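# Spray banana crowns in the tray, then rehang the gun

## Task

Wet the cut crown of each banana cluster in the tray with treatment liquid from the spray gun, without moving any cluster. Then put the gun back so it hangs on the fork at the top of its post.

## Robot and tools

Robot: two 6-joint arms with parallel grippers, left_arm and right_arm, facing a table. A camera stand is fixed to the floor behind them. Calibrated base positions in the scene frame: left_arm (+0.041, +0.287, +0.021) m, turned by quat_wxyz (+1.000, 0, 0, -0.020); right_arm (+0.038, -0.236, +0.039) m, quat_wxyz (+1.000, 0, 0, +0.029).

Scene frame: origin at table-top height, halfway between the nominal bases. +x points out over the table, +y toward left_arm, +z up. Arm names do not match image sides. Every printed gripper position (end_effector_position, metres) and orientation (end_effector_quat_wxyz) is in this frame and may be a few cm off, more at long reach. A gripper's fingers point along its own +z and open and close along its y. The reported point sits between the pads, about 1 cm behind the tips.

Joint rows: every command row has 14 numbers. The first 7 are left_arm: waist, shoulder, elbow, wrist pitch, wrist yaw, wrist roll (absolute target angles, radians), then gripper opening. The next 7 are right_arm in the same order. Always send both arms, even when only one moves. Stated ranges in rad: waist -2.618 to 3.054; shoulder 0.000 to 3.142; elbow 0.000 to 3.142; wrist pitch -1.571 to 1.571; wrist yaw -1.571 to 1.571; wrist roll -2.094 to 2.094. Real ends can differ from these by up to 0.059. A target beyond that margin, and farther out than the current angle, is refused. A target past the real end is clipped, and the result then prints "joint sent to its limit". Opening runs from -1 (closed) to +1 (fully open). It is an absolute command, and 0 counts as a real value. To leave a gripper unchanged, resend its current command (shown under "Tool commands").

execute_actions: actions is a list of actions. Each action is up to 15 rows, one row per 1/30 s step. A short action repeats its last row until 15 steps are filled. cameras is a list of camera names, ["all"], or []. If actions is empty, images are returned by default; otherwise none are. An empty list also shows the current scene number and the task. Each step, a joint target can lead the measured angle by at most 0.339 rad (waist, shoulder, elbow) or 2.2 rad (wrist joints). Targets that would move a gripper more than 200 mm are pulled back toward the measured angles. A long motion therefore needs several actions.

move: target is one 14-number row of absolute joint angles, or a list of up to 15 such rows done in order within a 10 s budget. speed is in rad/s, 0.01 to 12.57 (default 0.5). It caps the joint with the longest way to go and can be one number or one per target. blend, in rad, rounds off intermediate targets; 0 means stop at each. opening_speed is how fast the commanded opening changes, in scale units per second, at least 0.2. grip_force is the per-pad force limit in newtons, 10 to 50, one value or one per arm. It persists, and lower values close more slowly. blocking=false returns after about 0.5 s while motion continues, and a later move takes over from wherever the arm is then. All joints move together, so the hand traces a curve. Nothing avoids obstacles or the other arm. The "move:" line gives the outcome: done, off_target (resting more than 0.035 rad from the target), moving, held (a check withheld steps or the clearance check stopped the path) or fault. It can add limits=held.

wait: seconds, 0 to 10. Arms hold their last command, and a running move goes on. stop: brakes the current move to rest; a fast move needs room to brake. zoom_image: camera is cam_head_left or cam_head_right; region is [x0, y0, x1, y1] in pixels of that camera's latest image, at most 504 by 504. finished_scene: scene is the current scene number. It ends the scene and cannot be undone, so call it only once the crowns are sprayed and the gun is hanging securely.

Result lines: Joint positions and Joint velocities give one block per arm in joint order, plus the pad gap (m; 0.094 when fully open). Velocities may just read "within noise". Joint targets are the angles being driven toward right now. Resending them holds a joint still. grip_measured is the opening on the command scale. With nothing held it reads slightly wide, and on a squeezed hard part it reads a little narrower than the part. Joint torques include the arm's own weight and carry per-unit offset and noise. Positive means toward larger angles. Torques 1 to 3 wrap at ±28 N m. "joint command not followed" means the clearance check changed that arm's row. Motor temperatures appear as a MOTOR HOT line at 75 °C. At 90 °C an OVER-TEMPERATURE FAULT folds that arm, which stays idle. At 100 °C the arm goes limp. Holding loads, staying stretched out and pushing into unreachable poses all heat the motors.

Gripping: pad force rises by roughly 1 N per 0.001 below first contact, then jumps to the force limit. Full force is about 50 to 64 N per pad. Close slowly on anything fragile. To release, command an opening well above grip_measured.

Cameras: cam_head_left and cam_head_right, each 672x504, sit together on one bar above and behind the arms looking at the table. Calibration (K, distortion D, T_world_to_cam) is given per camera and may be off by a few mm or a degree or two.

Avoid: knocking clusters or the gun, or pushing anything out of the work area, which fails the task. Also avoid dropping the gun or letting it fall far, fast or hard contact with fixed or heavy objects, contact or pressing between the two arms (including one gripper closing on the other's fingers), strain on camera cables, and anything that triggers a fault stop. The scene keeps running while you compose replies, so any move already under way continues during that time.

Each tool is called after "Call:" as name([rows], argument=value, ...), one row to a line, values as JSON.

## Session

Call:
execute_actions(actions=[])

Scene clock: 0.00 s.
left_arm: end_effector_position=(+0.4428, +0.2617, +0.1381) grip_measured=+1.000 end_effector_quat_wxyz=(+0.598, +0.041, +0.799, -0.049) | right_arm: end_effector_position=(+0.4275, -0.2102, +0.1530) grip_measured=+1.000 end_effector_quat_wxyz=(+0.614, +0.006, +0.788, +0.039)
Joint positions: left_arm=[0.025 1.506 0.381 0.839 0.112 0.003 0.094] | right_arm=[0.01 1.511 0.304 0.961 0.012 0.074 0.094]
Joint velocities: within noise
Joint torques (N m): no reading
Motor temperatures (°C): left_arm=[28 33 32 39 27 28 28] | right_arm=[29 30 38 36 29 27 32]
Heat: left arm: 39 °C; right arm: 38 °C.
Joint targets: left_arm=[0.025 1.500 0.387 0.837 0.112 0.003] | right_arm=[0.010 1.509 0.305 0.947 0.012 0.073]
Tool commands: left_gripper/opening=+1.0 right_gripper/opening=+1.0

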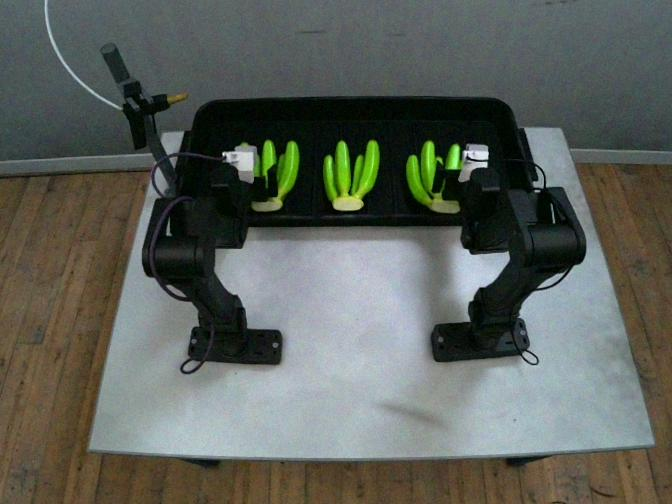

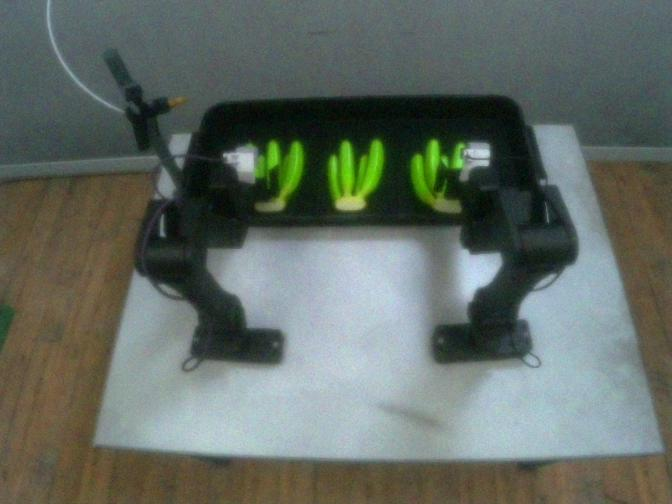

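Call:
zoom_image(camera="cam_head_left", region=[80, 20, 220, 210])

Call:
zoom_image(camera="cam_head_right", region=[80, 20, 220, 210])

Call:
zoom_image(camera="cam_head_left", region=[180, 80, 560, 260])

Scaled by 2.653 from the camera's 672x504 image, which has a finer 960x720 frame.

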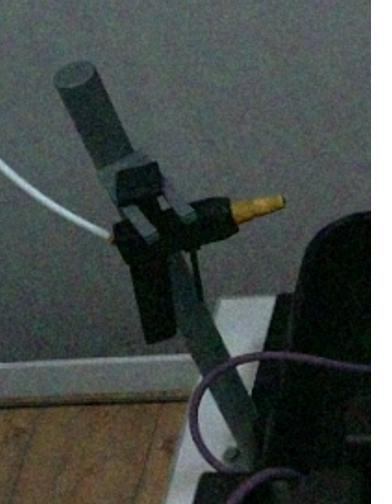

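Scaled by 2.653 from the camera's 672x504 image, which has a finer 960x720 frame.

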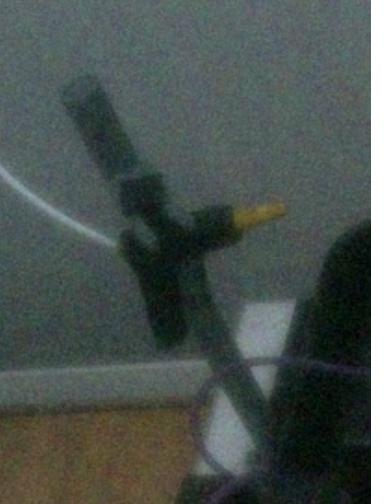

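Scaled by 1.326 from the camera's 672x504 image, which has a finer 960x720 frame.

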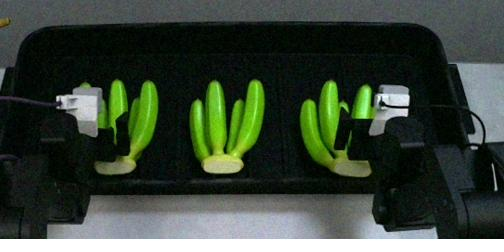

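Call:
move([
  [0.03,1.17,0.616,0.554,0.1,0,1,0.01,1.509,0.305,0.947,0.012,0.073,1],
  [1.203,1.17,0.616,0.554,1.163,0,1,0.01,1.509,0.305,0.947,0.012,0.073,1],
], blend=[0.1,0], speed=0.8, cameras=["all"])

Call:
zoom_image(camera="cam_head_left", region=[80, 20, 240, 210])

Call:
zoom_image(camera="cam_head_right", region=[80, 20, 240, 210])

Call:
zoom_image(camera="cam_head_left", region=[100, 60, 200, 170])

Scene clock: 108.73 s.
left_arm: end_effector_position=(+0.3114, +0.4963, +0.2969) grip_measured=+1.000 end_effector_quat_wxyz=(+0.703, -0.012, +0.711, -0.008) | right_arm: end_effector_position=(+0.4275, -0.2102, +0.1530) grip_measured=+1.000 end_effector_quat_wxyz=(+0.614, +0.006, +0.788, +0.039)
Joint positions: left_arm=[1.197 1.176 0.6 0.55 1.152 -0.005 0.094] | right_arm=[0.01 1.511 0.304 0.961 0.012 0.074 0.094]
Joint torques (N m): left_arm=[0.58 -3.56 9.43 1.37 0.19 0.06] | right_arm=[-0.2 -5.34 5.31 1.55 -0.05 0.01]
Motor temperatures (°C): left_arm=[28 33 33 42 26 27 27] | right_arm=[28 31 39 45 29 26 31]
Heat: left arm: 42 °C; right arm: 45 °C.
Joint targets: left_arm=[1.203 1.170 0.616 0.554 1.163 0.000] | right_arm=[0.010 1.509 0.305 0.947 0.012 0.073]
move: done

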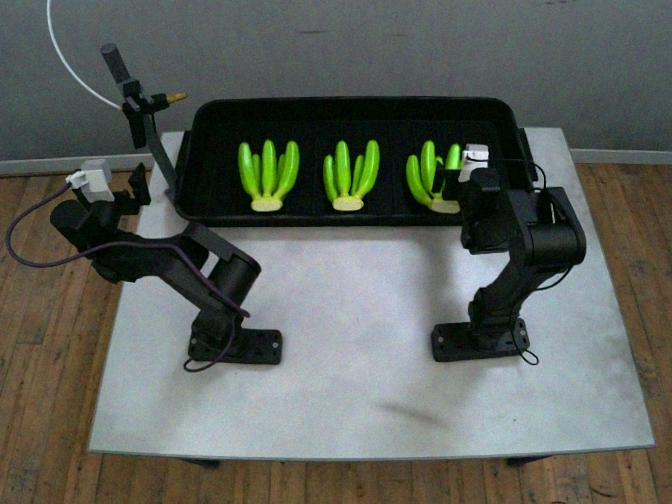

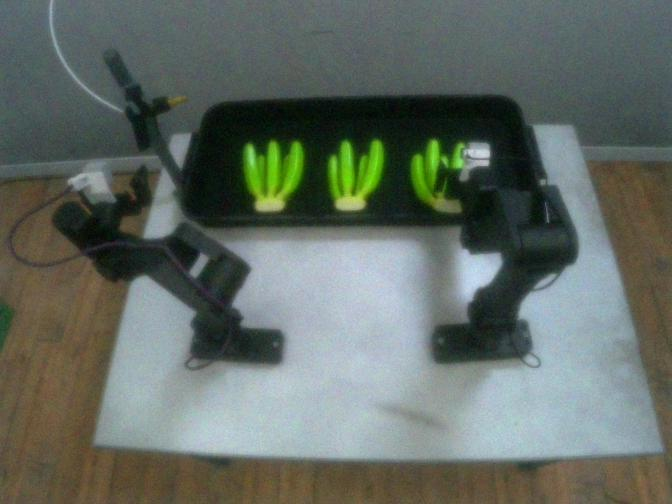

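Scaled by 2.653 from the camera's 672x504 image, which has a finer 960x720 frame.

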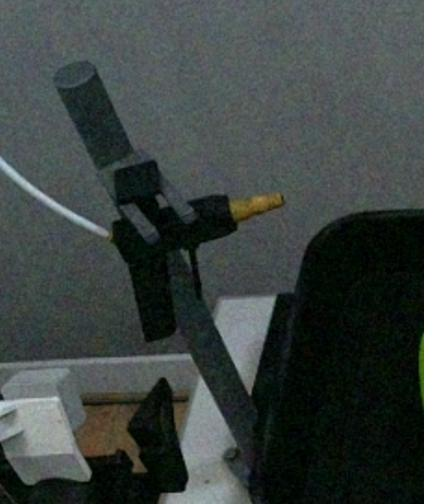

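Scaled by 2.653 from the camera's 672x504 image, which has a finer 960x720 frame.

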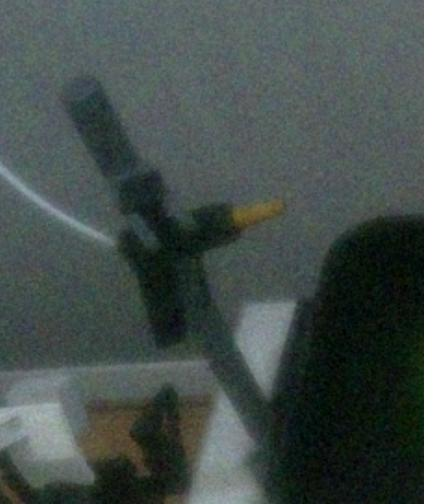

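Scaled by 4.582 from the camera's 672x504 image, which has a finer 960x720 frame.

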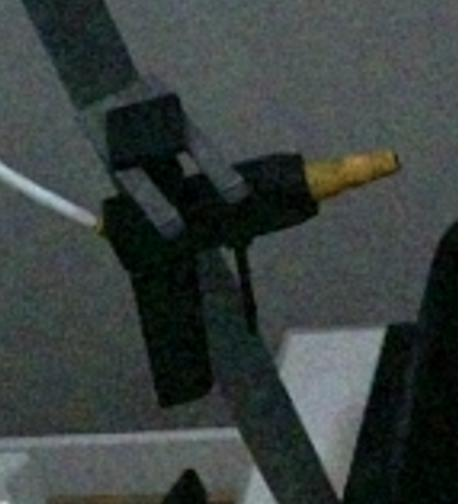

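Call:
move(target=[0.902,1.2025,0.598,0.611,0.862,0,1,0.01,1.509,0.305,0.947,0.012,0.073,1], speed=0.5, cameras=["all"])

Call:
zoom_image(camera="cam_head_left", region=[90, 60, 200, 180])

Call:
zoom_image(camera="cam_head_right", region=[90, 60, 200, 180])

Scene clock: 145.87 s.
left_arm: end_effector_position=(+0.3689, +0.4609, +0.2984) grip_measured=+1.000 end_effector_quat_wxyz=(+0.707, +0.003, +0.707, -0.006) | right_arm: end_effector_position=(+0.4275, -0.2102, +0.1530) grip_measured=+1.000 end_effector_quat_wxyz=(+0.614, +0.006, +0.788, +0.039)
Joint positions: left_arm=[0.908 1.194 0.6 0.595 0.881 -0.005 0.094] | right_arm=[0.01 1.511 0.304 0.961 0.012 0.074 0.094]
Joint torques (N m): left_arm=[-0.53 -2.71 7.75 1.66 -0.19 0.08] | right_arm=[0.02 -5.41 5.52 1.53 -0.03 -0.02]
Heat: left arm: 40 °C; right arm: 45 °C.
Joint targets: left_arm=[0.902 1.203 0.598 0.611 0.862 0.000] | right_arm=[0.010 1.509 0.305 0.947 0.012 0.073]
move: done

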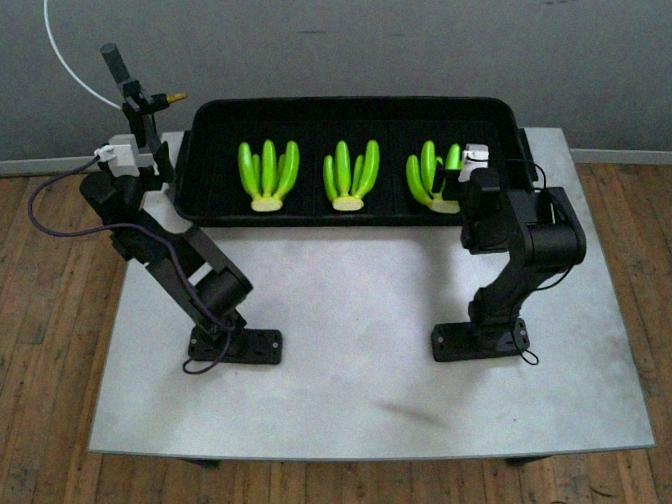

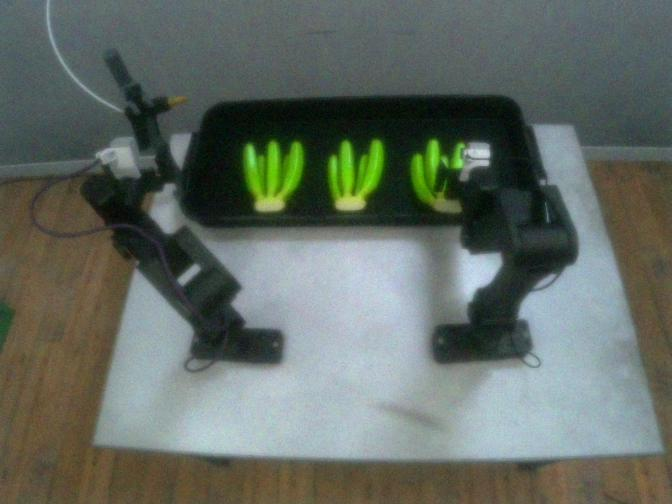

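Scaled by 4.200 from the camera's 672x504 image, which has a finer 960x720 frame.

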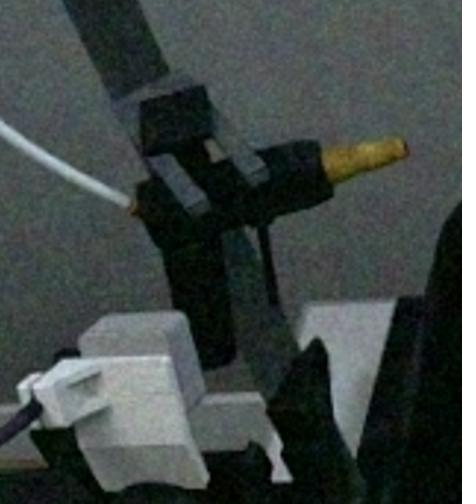

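Scaled by 4.200 from the camera's 672x504 image, which has a finer 960x720 frame.

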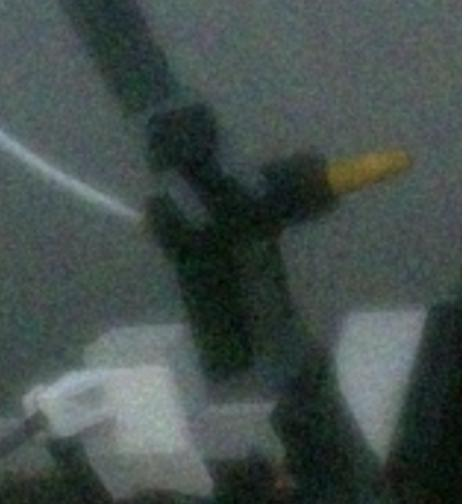

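Call:
move(target=[0.7945,1.411,0.717,0.694,0.7545,0,1,0.01,1.509,0.305,0.947,0.012,0.073,1], speed=0.3, cameras=["all"])

Call:
zoom_image(camera="cam_head_left", region=[90, 60, 200, 180])

Call:
zoom_image(camera="cam_head_right", region=[90, 60, 200, 180])

Scene clock: 188.03 s.
left_arm: end_effector_position=(+0.4161, +0.4716, +0.2778) grip_measured=+1.000 end_effector_quat_wxyz=(+0.698, -0.006, +0.716, -0.015) | right_arm: end_effector_position=(+0.4275, -0.2102, +0.1530) grip_measured=+1.000 end_effector_quat_wxyz=(+0.614, +0.006, +0.788, +0.039)
Joint positions: left_arm=[0.8 1.401 0.687 0.677 0.773 -0.005 0.094] | right_arm=[0.01 1.511 0.304 0.961 0.012 0.074 0.094]
Joint torques (N m): left_arm=[-0.58 -4.3 10.71 1.67 -0.21 0.07] | right_arm=[-0.13 -5.34 5.64 1.52 -0.04 -0.01]
Heat: left arm: 41 °C; right arm: 46 °C.
Joint targets: left_arm=[0.794 1.411 0.717 0.694 0.754 0.000] | right_arm=[0.010 1.509 0.305 0.947 0.012 0.073]
move: done

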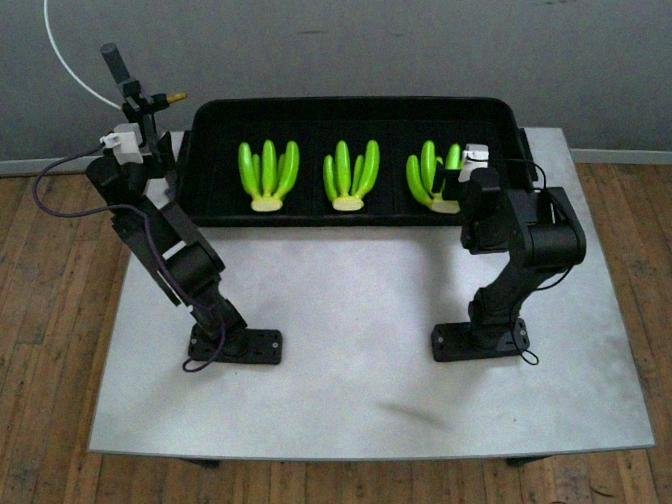

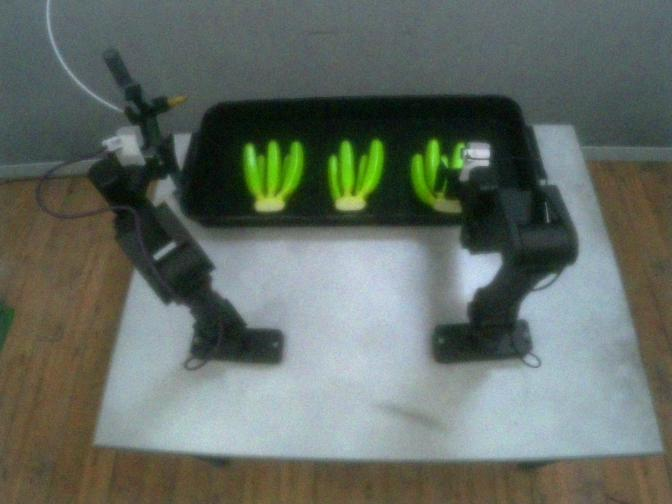

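Scaled by 4.200 from the camera's 672x504 image, which has a finer 960x720 frame.

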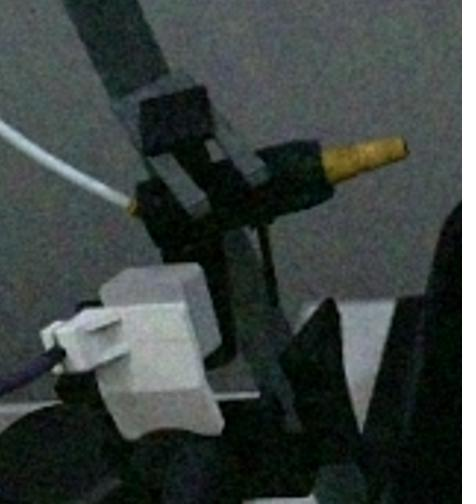

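Scaled by 4.200 from the camera's 672x504 image, which has a finer 960x720 frame.

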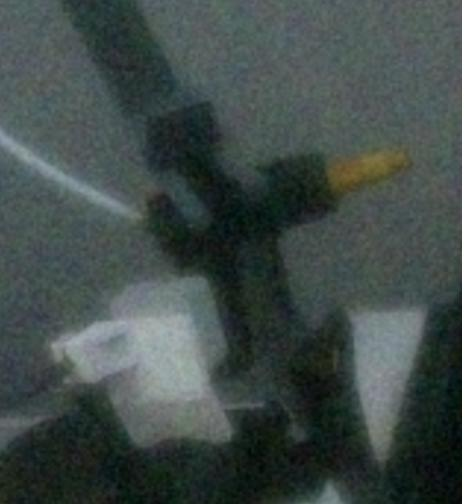

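Call:
move(target=[0.77,1.391,0.865,0.55,0.715,0,1,0.01,1.509,0.305,0.947,0.012,0.073,1], speed=0.3, cameras=["all"])

Call:
zoom_image(camera="cam_head_left", region=[90, 60, 200, 180])

Scene clock: 207.57 s.
left_arm: end_effector_position=(+0.4314, +0.4801, +0.3185) grip_measured=+1.000 end_effector_quat_wxyz=(+0.705, -0.006, +0.709, -0.002) | right_arm: end_effector_position=(+0.4275, -0.2102, +0.1530) grip_measured=+1.000 end_effector_quat_wxyz=(+0.614, +0.006, +0.788, +0.039)
Joint positions: left_arm=[0.777 1.401 0.839 0.553 0.733 -0.005 0.094] | right_arm=[0.01 1.511 0.304 0.961 0.012 0.074 0.094]
Joint torques (N m): left_arm=[-0.69 -6.15 10.7 1.5 -0.2 0.09] | right_arm=[0.14 -5.22 5.52 1.53 -0.02 0]
Heat: left arm: 42 °C; right arm: 46 °C.
Joint targets: left_arm=[0.770 1.391 0.865 0.550 0.715 0.000] | right_arm=[0.010 1.509 0.305 0.947 0.012 0.073]
move: done

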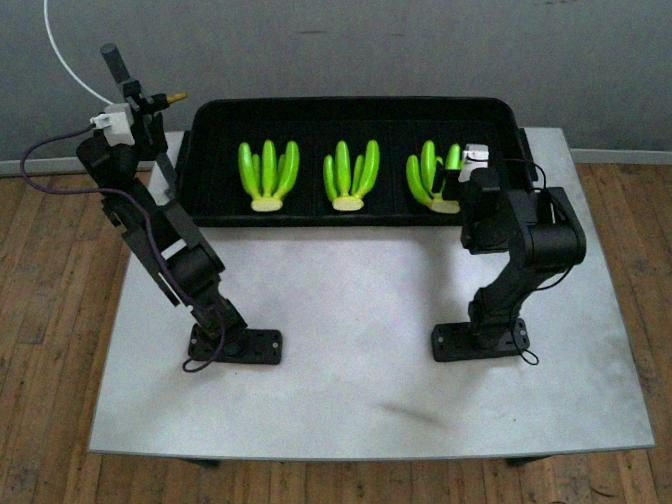

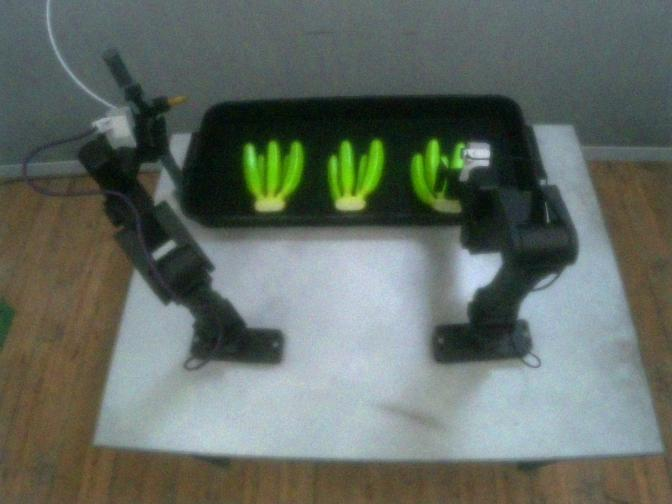

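Scaled by 4.200 from the camera's 672x504 image, which has a finer 960x720 frame.

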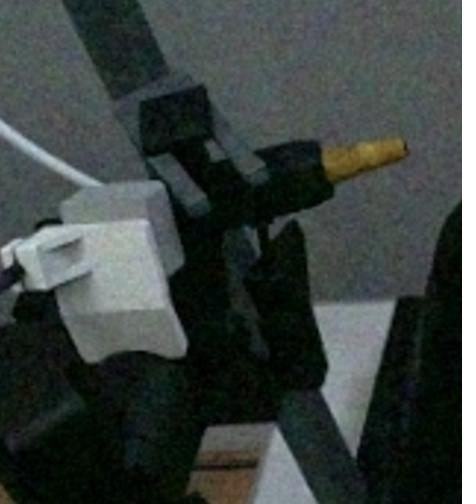

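Call:
move([
  [0.77,1.391,0.83,0.585,0.715,0,1,0.01,1.509,0.305,0.947,0.012,0.073,1],
  [0.77,1.391,0.83,0.585,0.715,0,0.3,0.01,1.509,0.305,0.947,0.012,0.073,1],
], speed=0.3, opening_speed=0.5, grip_force=[30,50], cameras=["all"])

Call:
zoom_image(camera="cam_head_left", region=[90, 60, 200, 180])

Scene clock: 222.07 s.
left_arm: end_effector_position=(+0.4321, +0.4757, +0.3217) grip_measured=+0.355 end_effector_quat_wxyz=(+0.709, +0.004, +0.705, -0.007) | right_arm: end_effector_position=(+0.4275, -0.2102, +0.1530) grip_measured=+1.000 end_effector_quat_wxyz=(+0.614, +0.006, +0.788, +0.039)
Joint positions: left_arm=[0.773 1.401 0.839 0.569 0.75 -0.01 0.064] | right_arm=[0.01 1.511 0.304 0.961 0.012 0.074 0.094]
Joint torques (N m): left_arm=[-0.36 -6.19 7.3 1.7 -0.41 0.14] | right_arm=[-0.05 -5.44 5.5 1.52 -0.03 -0.02]
Heat: left arm: 41 °C; right arm: 46 °C.
Joint targets: left_arm=[0.770 1.391 0.830 0.585 0.715 0.000] | right_arm=[0.010 1.509 0.305 0.947 0.012 0.073]
grip_force (N): 30, 50
move: done

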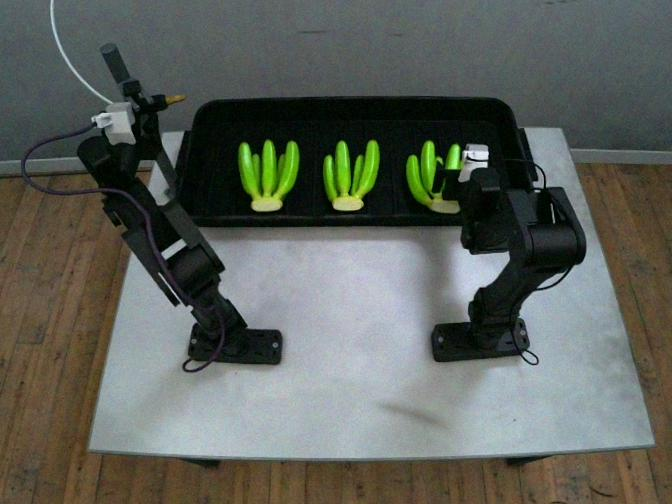

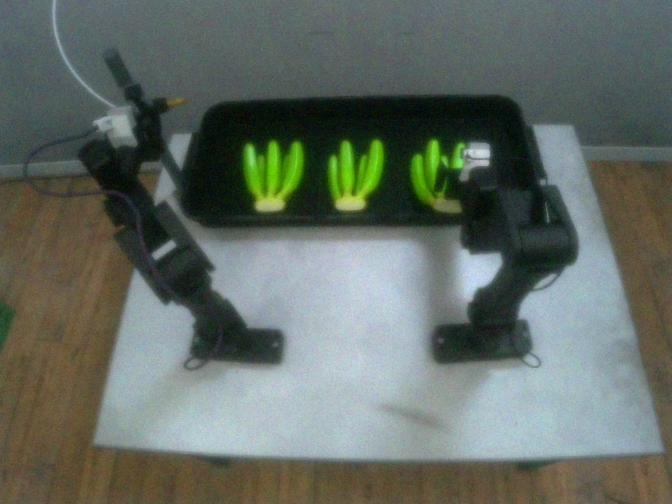

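Scaled by 4.200 from the camera's 672x504 image, which has a finer 960x720 frame.

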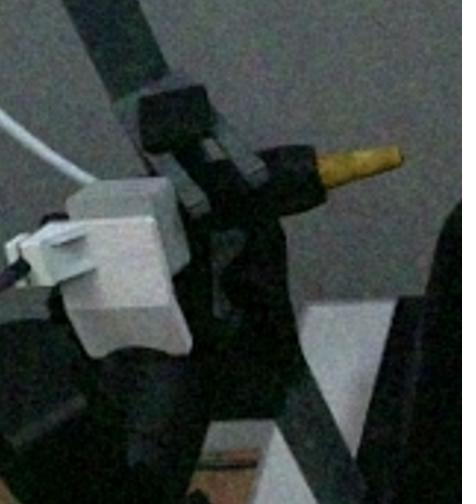

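Call:
move(target=[0.77,1.35,0.96,0.42,0.725,0,0.28,0.01,1.509,0.305,0.947,0.012,0.073,1], speed=0.15, opening_speed=0.5, grip_force=[45,50], cameras=["all"])

Call:
zoom_image(camera="cam_head_left", region=[90, 60, 200, 180])

Scene clock: 236.27 s.
left_arm: end_effector_position=(+0.4289, +0.4653, +0.3208) grip_measured=+0.285 end_effector_quat_wxyz=(+0.682, +0.003, +0.730, -0.048) | right_arm: end_effector_position=(+0.4275, -0.2102, +0.1530) grip_measured=+1.000 end_effector_quat_wxyz=(+0.614, +0.006, +0.788, +0.039)
Joint positions: left_arm=[0.78 1.373 0.895 0.383 0.812 0.004 0.06] | right_arm=[0.01 1.511 0.304 0.961 0.012 0.074 0.094]
Joint torques (N m): left_arm=[-0.9 -7.28 14.61 1.87 -1.01 -0.01] | right_arm=[-0.03 -5.19 5.39 1.53 0 -0.01]
Heat: left arm: 41 °C; right arm: 46 °C.
Joint targets: left_arm=[0.770 1.350 0.960 0.420 0.725 0.000] | right_arm=[0.010 1.509 0.305 0.947 0.012 0.073]
grip_force (N): 45, 50
move: off_target (left_arm); left_arm: the wrist yaw is farthest, 0.087 rad from its target

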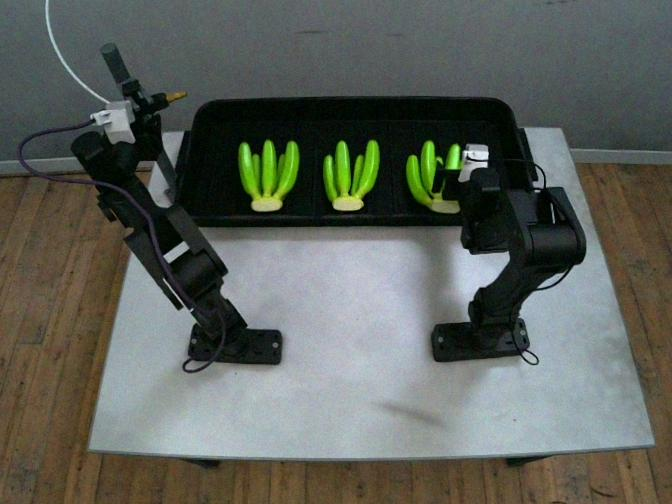

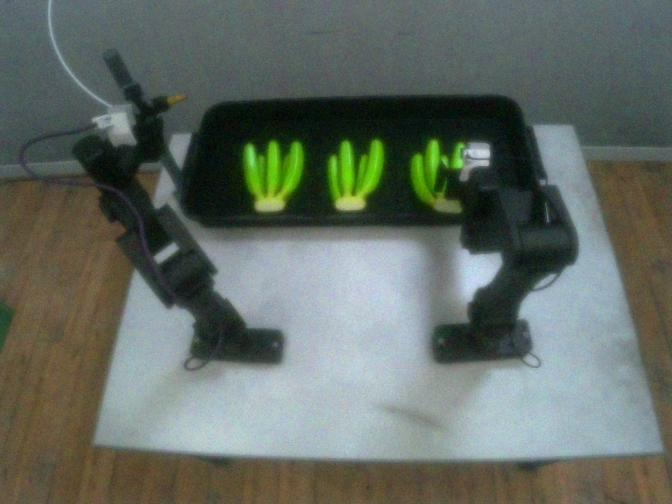

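Scaled by 4.200 from the camera's 672x504 image, which has a finer 960x720 frame.

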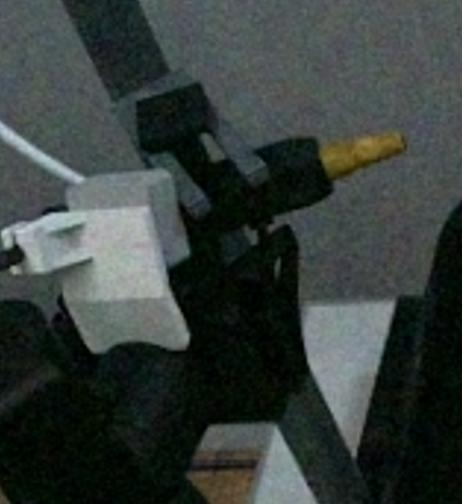

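Call:
move([
  [0.77,1.37,0.865,0.54,0.73,0,0.8,0.01,1.509,0.305,0.947,0.012,0.073,1],
  [0.755,1.34,0.795,0.55,0.7,0,0.8,0.01,1.509,0.305,0.947,0.012,0.073,1],
], speed=0.2, opening_speed=1, cameras=["all"])

Call:
zoom_image(camera="cam_head_left", region=[90, 60, 200, 180])

Call:
zoom_image(camera="cam_head_right", region=[90, 60, 200, 180])

Scene clock: 268.10 s.
left_arm: end_effector_position=(+0.4273, +0.4732, +0.3162) grip_measured=+0.798 end_effector_quat_wxyz=(+0.701, -0.012, +0.713, -0.004) | right_arm: end_effector_position=(+0.4275, -0.2102, +0.1530) grip_measured=+1.000 end_effector_quat_wxyz=(+0.614, +0.006, +0.788, +0.039)
Joint positions: left_arm=[0.765 1.365 0.812 0.532 0.715 -0.007 0.084] | right_arm=[0.01 1.511 0.304 0.961 0.012 0.074 0.094]
Joint torques (N m): left_arm=[-1.07 -7.19 6.58 1.72 -0.15 0.09] | right_arm=[-0.1 -5.37 5.56 1.59 -0.08 0.01]
Heat: left arm: 44 °C; right arm: 46 °C.
Joint targets: left_arm=[0.755 1.340 0.795 0.550 0.700 0.000] | right_arm=[0.010 1.509 0.305 0.947 0.012 0.073]
grip_force (N): 45, 50
move: done

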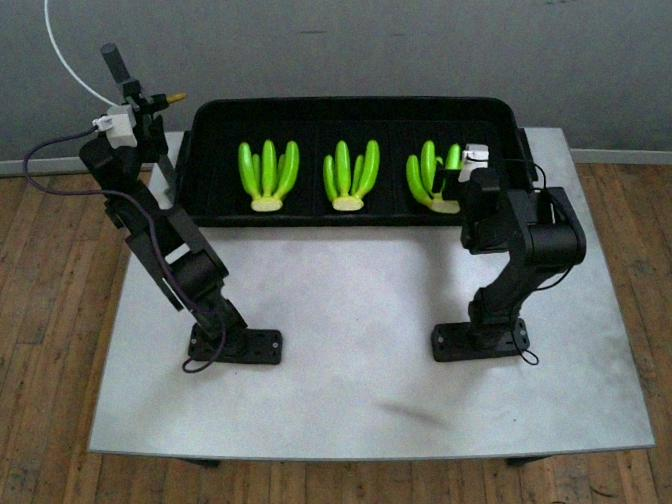

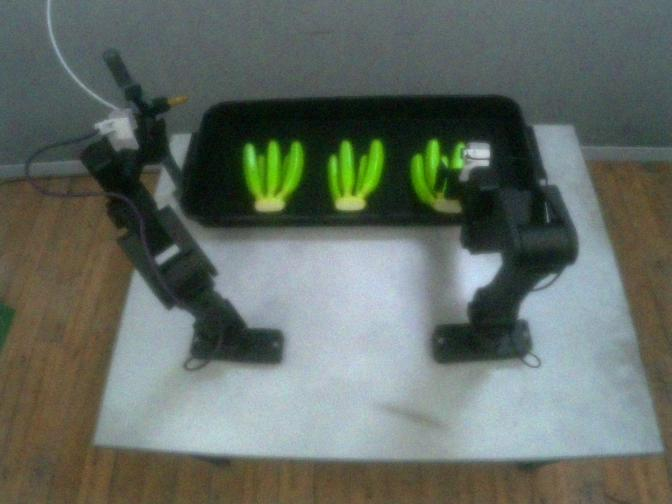

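Scaled by 4.200 from the camera's 672x504 image, which has a finer 960x720 frame.

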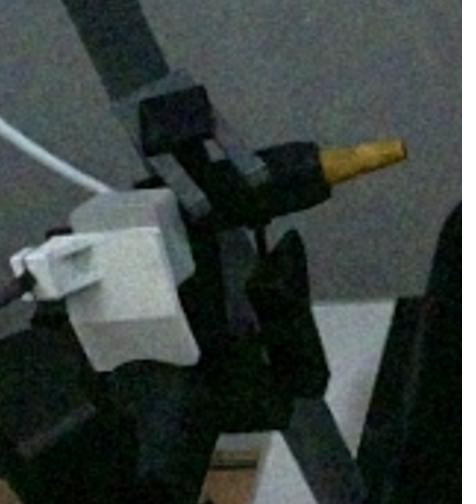

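Scaled by 4.200 from the camera's 672x504 image, which has a finer 960x720 frame.

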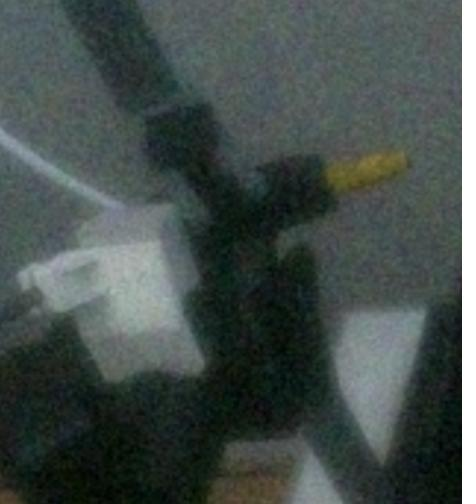

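Call:
move([
  [0.725,1.34,0.76,0.575,0.68,0,0.8,0.01,1.509,0.305,0.947,0.012,0.073,1],
  [0.725,1.34,0.76,0.575,0.68,0,0.35,0.01,1.509,0.305,0.947,0.012,0.073,1],
], speed=0.2, opening_speed=0.5, cameras=["all"])

Call:
zoom_image(camera="cam_head_left", region=[90, 60, 200, 180])

Scene clock: 276.77 s.
left_arm: end_effector_position=(+0.4275, +0.4730, +0.3156) grip_measured=+0.353 end_effector_quat_wxyz=(+0.708, -0.028, +0.706, +0.001) | right_arm: end_effector_position=(+0.4275, -0.2102, +0.1530) grip_measured=+1.000 end_effector_quat_wxyz=(+0.614, +0.006, +0.788, +0.039)
Joint positions: left_arm=[0.749 1.358 0.783 0.578 0.668 -0.04 0.064] | right_arm=[0.01 1.511 0.304 0.961 0.012 0.074 0.094]
Joint torques (N m): left_arm=[-2.4 -6.53 6.01 1.53 0.15 0.42] | right_arm=[0.08 -5.2 5.48 1.53 -0.01 -0.03]
Heat: left arm: 44 °C; right arm: 46 °C.
Joint targets: left_arm=[0.725 1.340 0.760 0.575 0.680 0.000] | right_arm=[0.010 1.509 0.305 0.947 0.012 0.073]
grip_force (N): 45, 50
move: off_target (left_arm); left_arm: the wrist roll is farthest, 0.040 rad from its target

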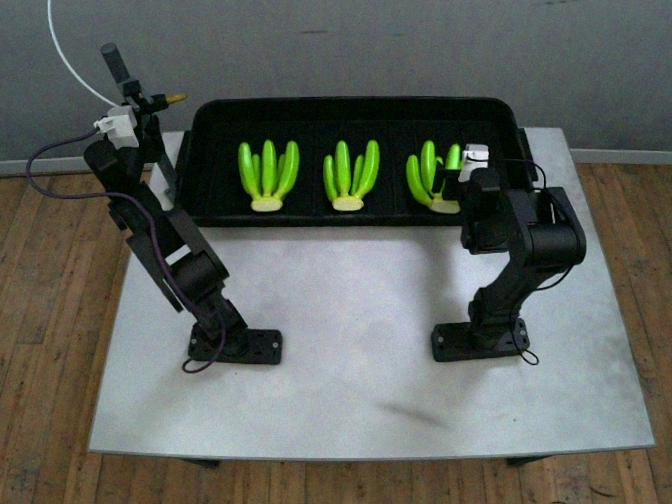

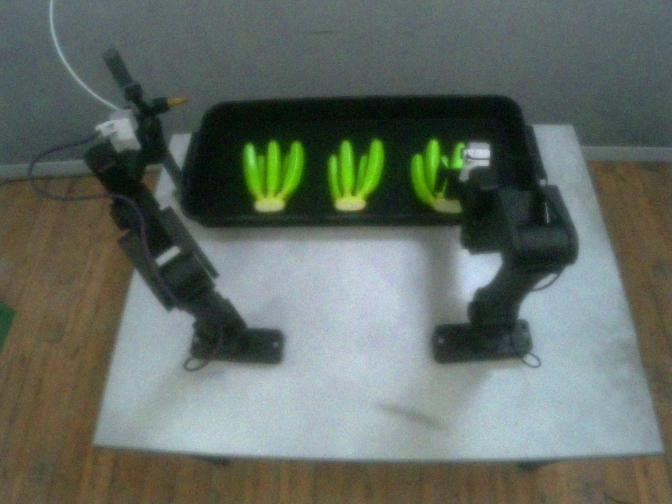

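Scaled by 4.200 from the camera's 672x504 image, which has a finer 960x720 frame.

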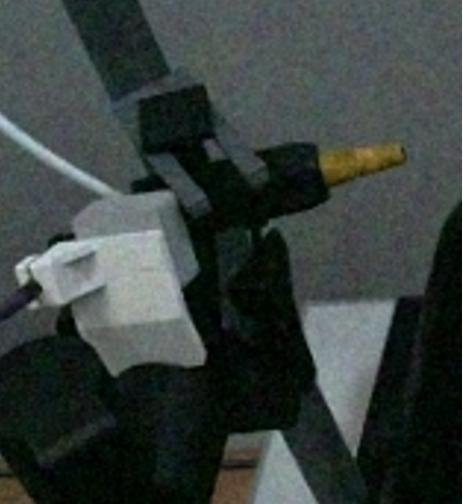

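Call:
move(target=[0.755,1.34,0.78,0.565,0.69,0,0.15,0.01,1.509,0.305,0.947,0.012,0.073,1], speed=0.2, opening_speed=0.3, cameras=["all"])

Call:
zoom_image(camera="cam_head_left", region=[90, 60, 200, 180])

Scene clock: 284.10 s.
left_arm: end_effector_position=(+0.4269, +0.4715, +0.3156) grip_measured=+0.324 end_effector_quat_wxyz=(+0.708, -0.026, +0.706, -0.005) | right_arm: end_effector_position=(+0.4275, -0.2102, +0.1530) grip_measured=+1.000 end_effector_quat_wxyz=(+0.614, +0.006, +0.788, +0.039)
Joint positions: left_arm=[0.753 1.358 0.783 0.578 0.685 -0.045 0.062] | right_arm=[0.01 1.511 0.304 0.961 0.012 0.074 0.094]
Joint torques (N m): left_arm=[0.27 -6.57 7.79 1.46 0.07 0.48] | right_arm=[-0.02 -5.3 5.35 1.54 -0.04 -0.02]
Heat: left arm: 43 °C; right arm: 46 °C.
Joint targets: left_arm=[0.755 1.340 0.780 0.565 0.690 0.000] | right_arm=[0.010 1.509 0.305 0.947 0.012 0.073]
grip_force (N): 45, 50
move: off_target (left_arm); left_arm: the wrist roll is farthest, 0.045 rad from its target

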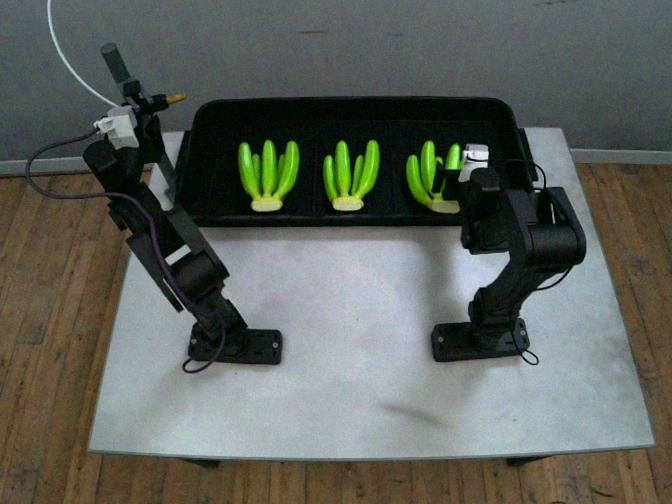

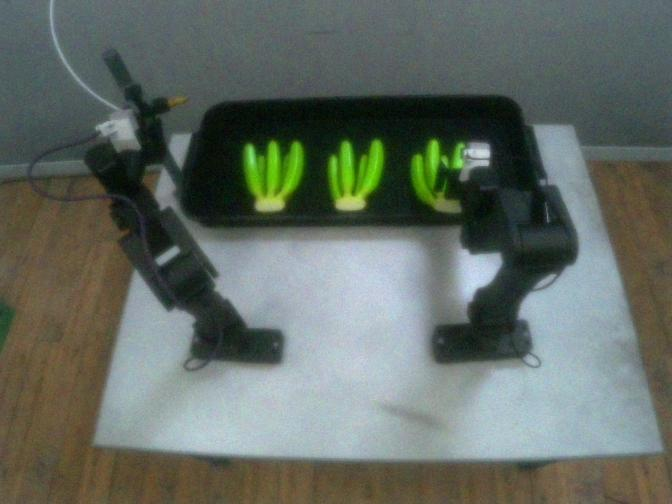

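Scaled by 4.200 from the camera's 672x504 image, which has a finer 960x720 frame.

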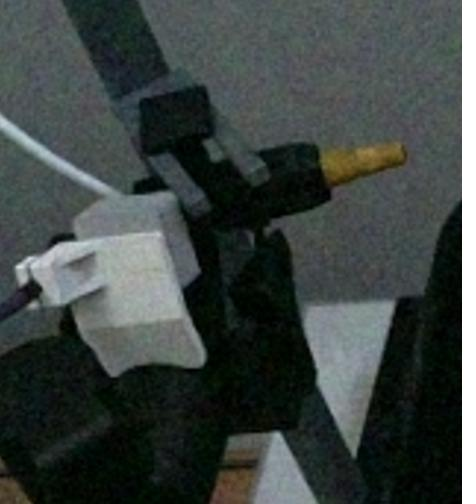

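Call:
move(target=[0.755,1.32,0.92,0.405,0.69,-0.03,0.1,0.01,1.509,0.305,0.947,0.012,0.073,1], speed=0.15, opening_speed=0.3, grip_force=[50,50], cameras=["all"])

Call:
zoom_image(camera="cam_head_left", region=[90, 60, 200, 180])

Scene clock: 293.13 s.
left_arm: end_effector_position=(+0.4247, +0.4664, +0.3155) grip_measured=+0.276 end_effector_quat_wxyz=(+0.679, -0.025, +0.733, -0.037) | right_arm: end_effector_position=(+0.4275, -0.2102, +0.1530) grip_measured=+1.000 end_effector_quat_wxyz=(+0.614, +0.006, +0.788, +0.039)
Joint positions: left_arm=[0.767 1.339 0.857 0.379 0.746 -0.018 0.06] | right_arm=[0.01 1.511 0.304 0.961 0.012 0.074 0.094]
Joint torques (N m): left_arm=[-1.21 -6.48 14.63 1.75 -0.62 -0.1] | right_arm=[0.01 -5.37 5.35 1.48 -0.04 0]
Heat: left arm: 42 °C; right arm: 46 °C.
Joint targets: left_arm=[0.755 1.320 0.920 0.405 0.690 -0.030] | right_arm=[0.010 1.509 0.305 0.947 0.012 0.073]
move: off_target (left_arm); left_arm: the elbow is farthest, 0.063 rad from its target

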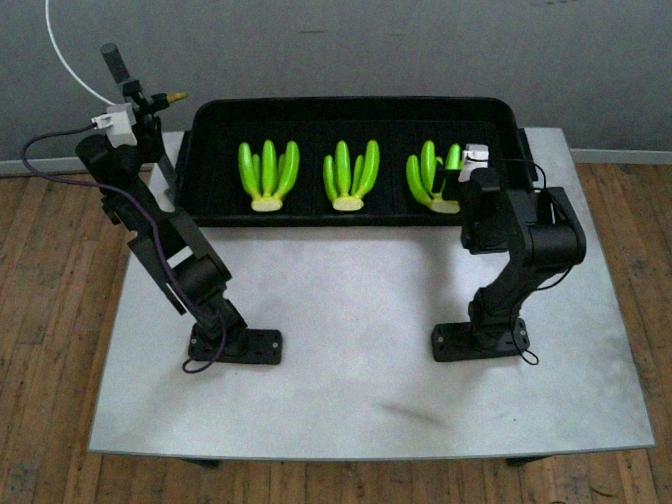

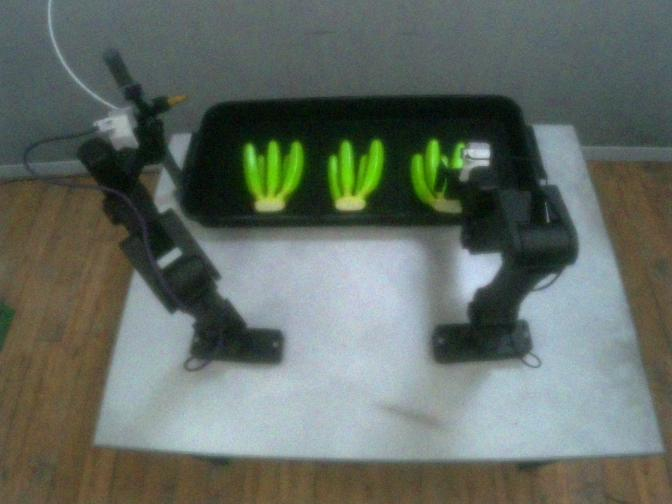

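Scaled by 4.200 from the camera's 672x504 image, which has a finer 960x720 frame.

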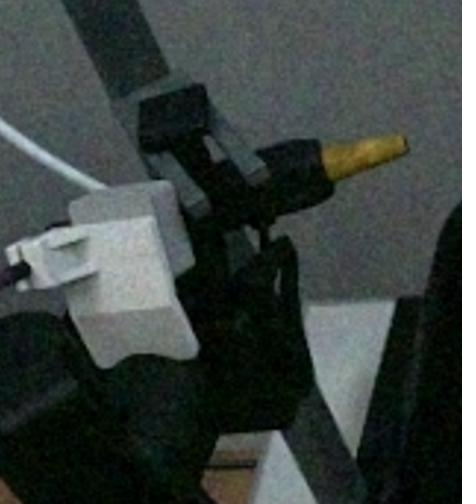

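Call:
move([
  [0.755,1.34,0.795,0.54,0.7,0,0.9,0.01,1.509,0.305,0.947,0.012,0.073,1],
  [0.831,1.296,0.73,0.57,0.785,0,0.8,0.01,1.509,0.305,0.947,0.012,0.073,1],
], speed=0.2, opening_speed=1, cameras=["all"])

Call:
zoom_image(camera="cam_head_left", region=[90, 60, 200, 180])

Scene clock: 308.13 s.
left_arm: end_effector_position=(+0.4063, +0.4755, +0.3088) grip_measured=+0.802 end_effector_quat_wxyz=(+0.702, -0.014, +0.712, -0.007) | right_arm: end_effector_position=(+0.4275, -0.2102, +0.1530) grip_measured=+1.000 end_effector_quat_wxyz=(+0.614, +0.006, +0.788, +0.039)
Joint positions: left_arm=[0.826 1.319 0.746 0.553 0.777 -0.015 0.085] | right_arm=[0.01 1.511 0.304 0.961 0.012 0.074 0.094]
Joint torques (N m): left_arm=[0.59 -6.65 6.65 1.71 0.13 0.18] | right_arm=[0.01 -5.3 5.44 1.55 -0.04 -0.02]
Heat: left arm: 43 °C; right arm: 47 °C.
Joint targets: left_arm=[0.831 1.296 0.730 0.570 0.785 0.000] | right_arm=[0.010 1.509 0.305 0.947 0.012 0.073]
move: done

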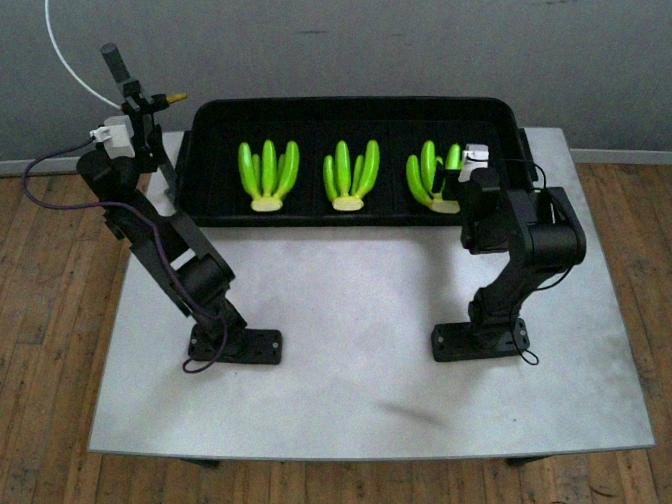

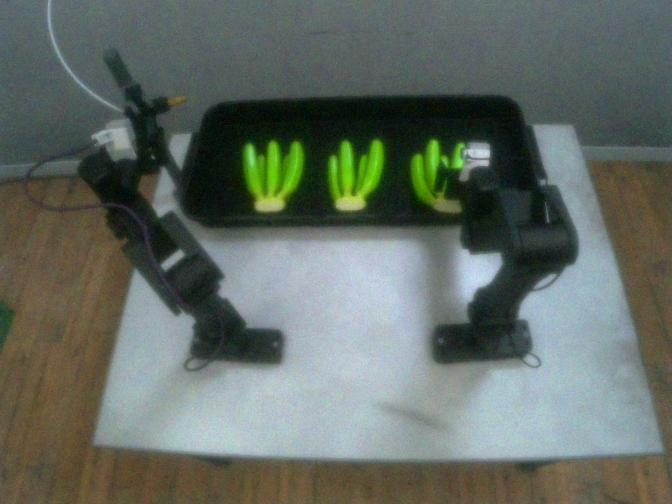

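Scaled by 4.200 from the camera's 672x504 image, which has a finer 960x720 frame.

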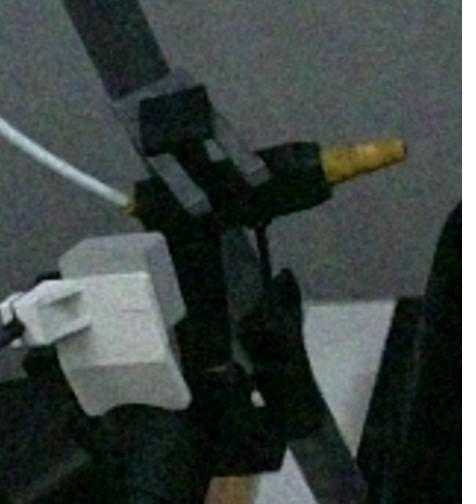

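Call:
move(target=[0.821,1.306,0.74,0.56,0.775,0,0.2,0.01,1.509,0.305,0.947,0.012,0.073,1], speed=0.2, opening_speed=0.5, grip_force=[40,50], cameras=["all"])

Call:
zoom_image(camera="cam_head_left", region=[90, 60, 200, 180])

Scene clock: 316.00 s.
left_arm: end_effector_position=(+0.4063, +0.4755, +0.3088) grip_measured=+0.202 end_effector_quat_wxyz=(+0.702, -0.014, +0.712, -0.007) | right_arm: end_effector_position=(+0.4275, -0.2102, +0.1530) grip_measured=+1.000 end_effector_quat_wxyz=(+0.614, +0.006, +0.788, +0.039)
Joint positions: left_arm=[0.826 1.319 0.746 0.553 0.777 -0.015 0.056] | right_arm=[0.01 1.511 0.304 0.961 0.012 0.074 0.094]
Joint torques (N m): left_arm=[-0.4 -5.72 7.56 1.61 0.01 0.19] | right_arm=[-0.02 -5.19 5.41 1.54 -0.01 -0.02]
Heat: left arm: 43 °C; right arm: 47 °C.
Joint targets: left_arm=[0.821 1.306 0.740 0.560 0.775 0.000] | right_arm=[0.010 1.509 0.305 0.947 0.012 0.073]
grip_force (N): 40, 50
move: done

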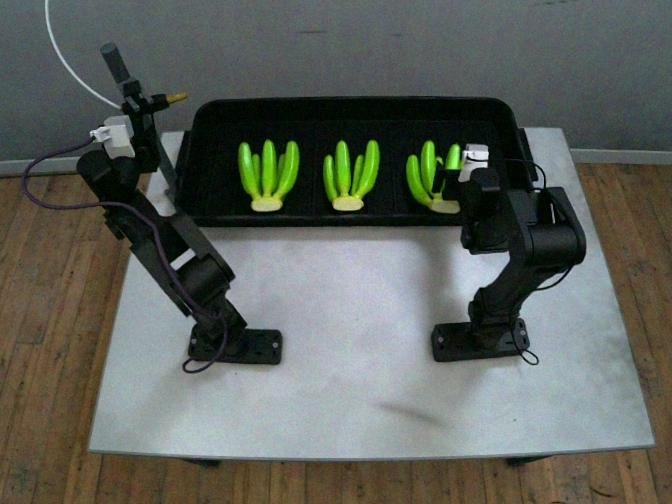

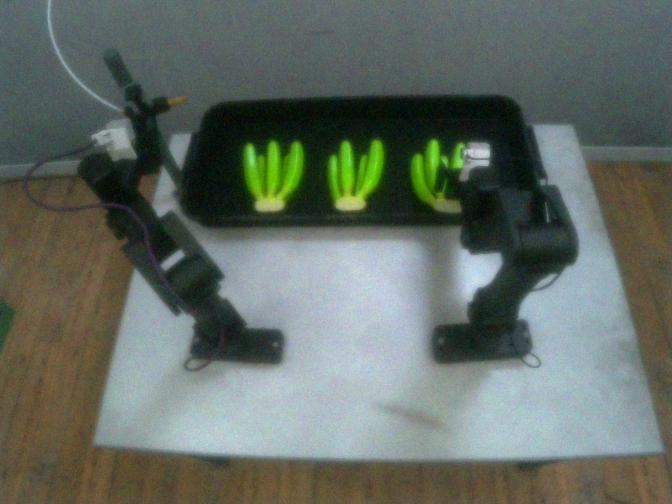

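Scaled by 4.200 from the camera's 672x504 image, which has a finer 960x720 frame.

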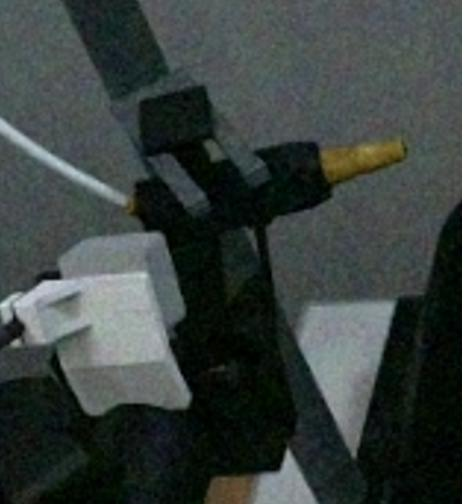

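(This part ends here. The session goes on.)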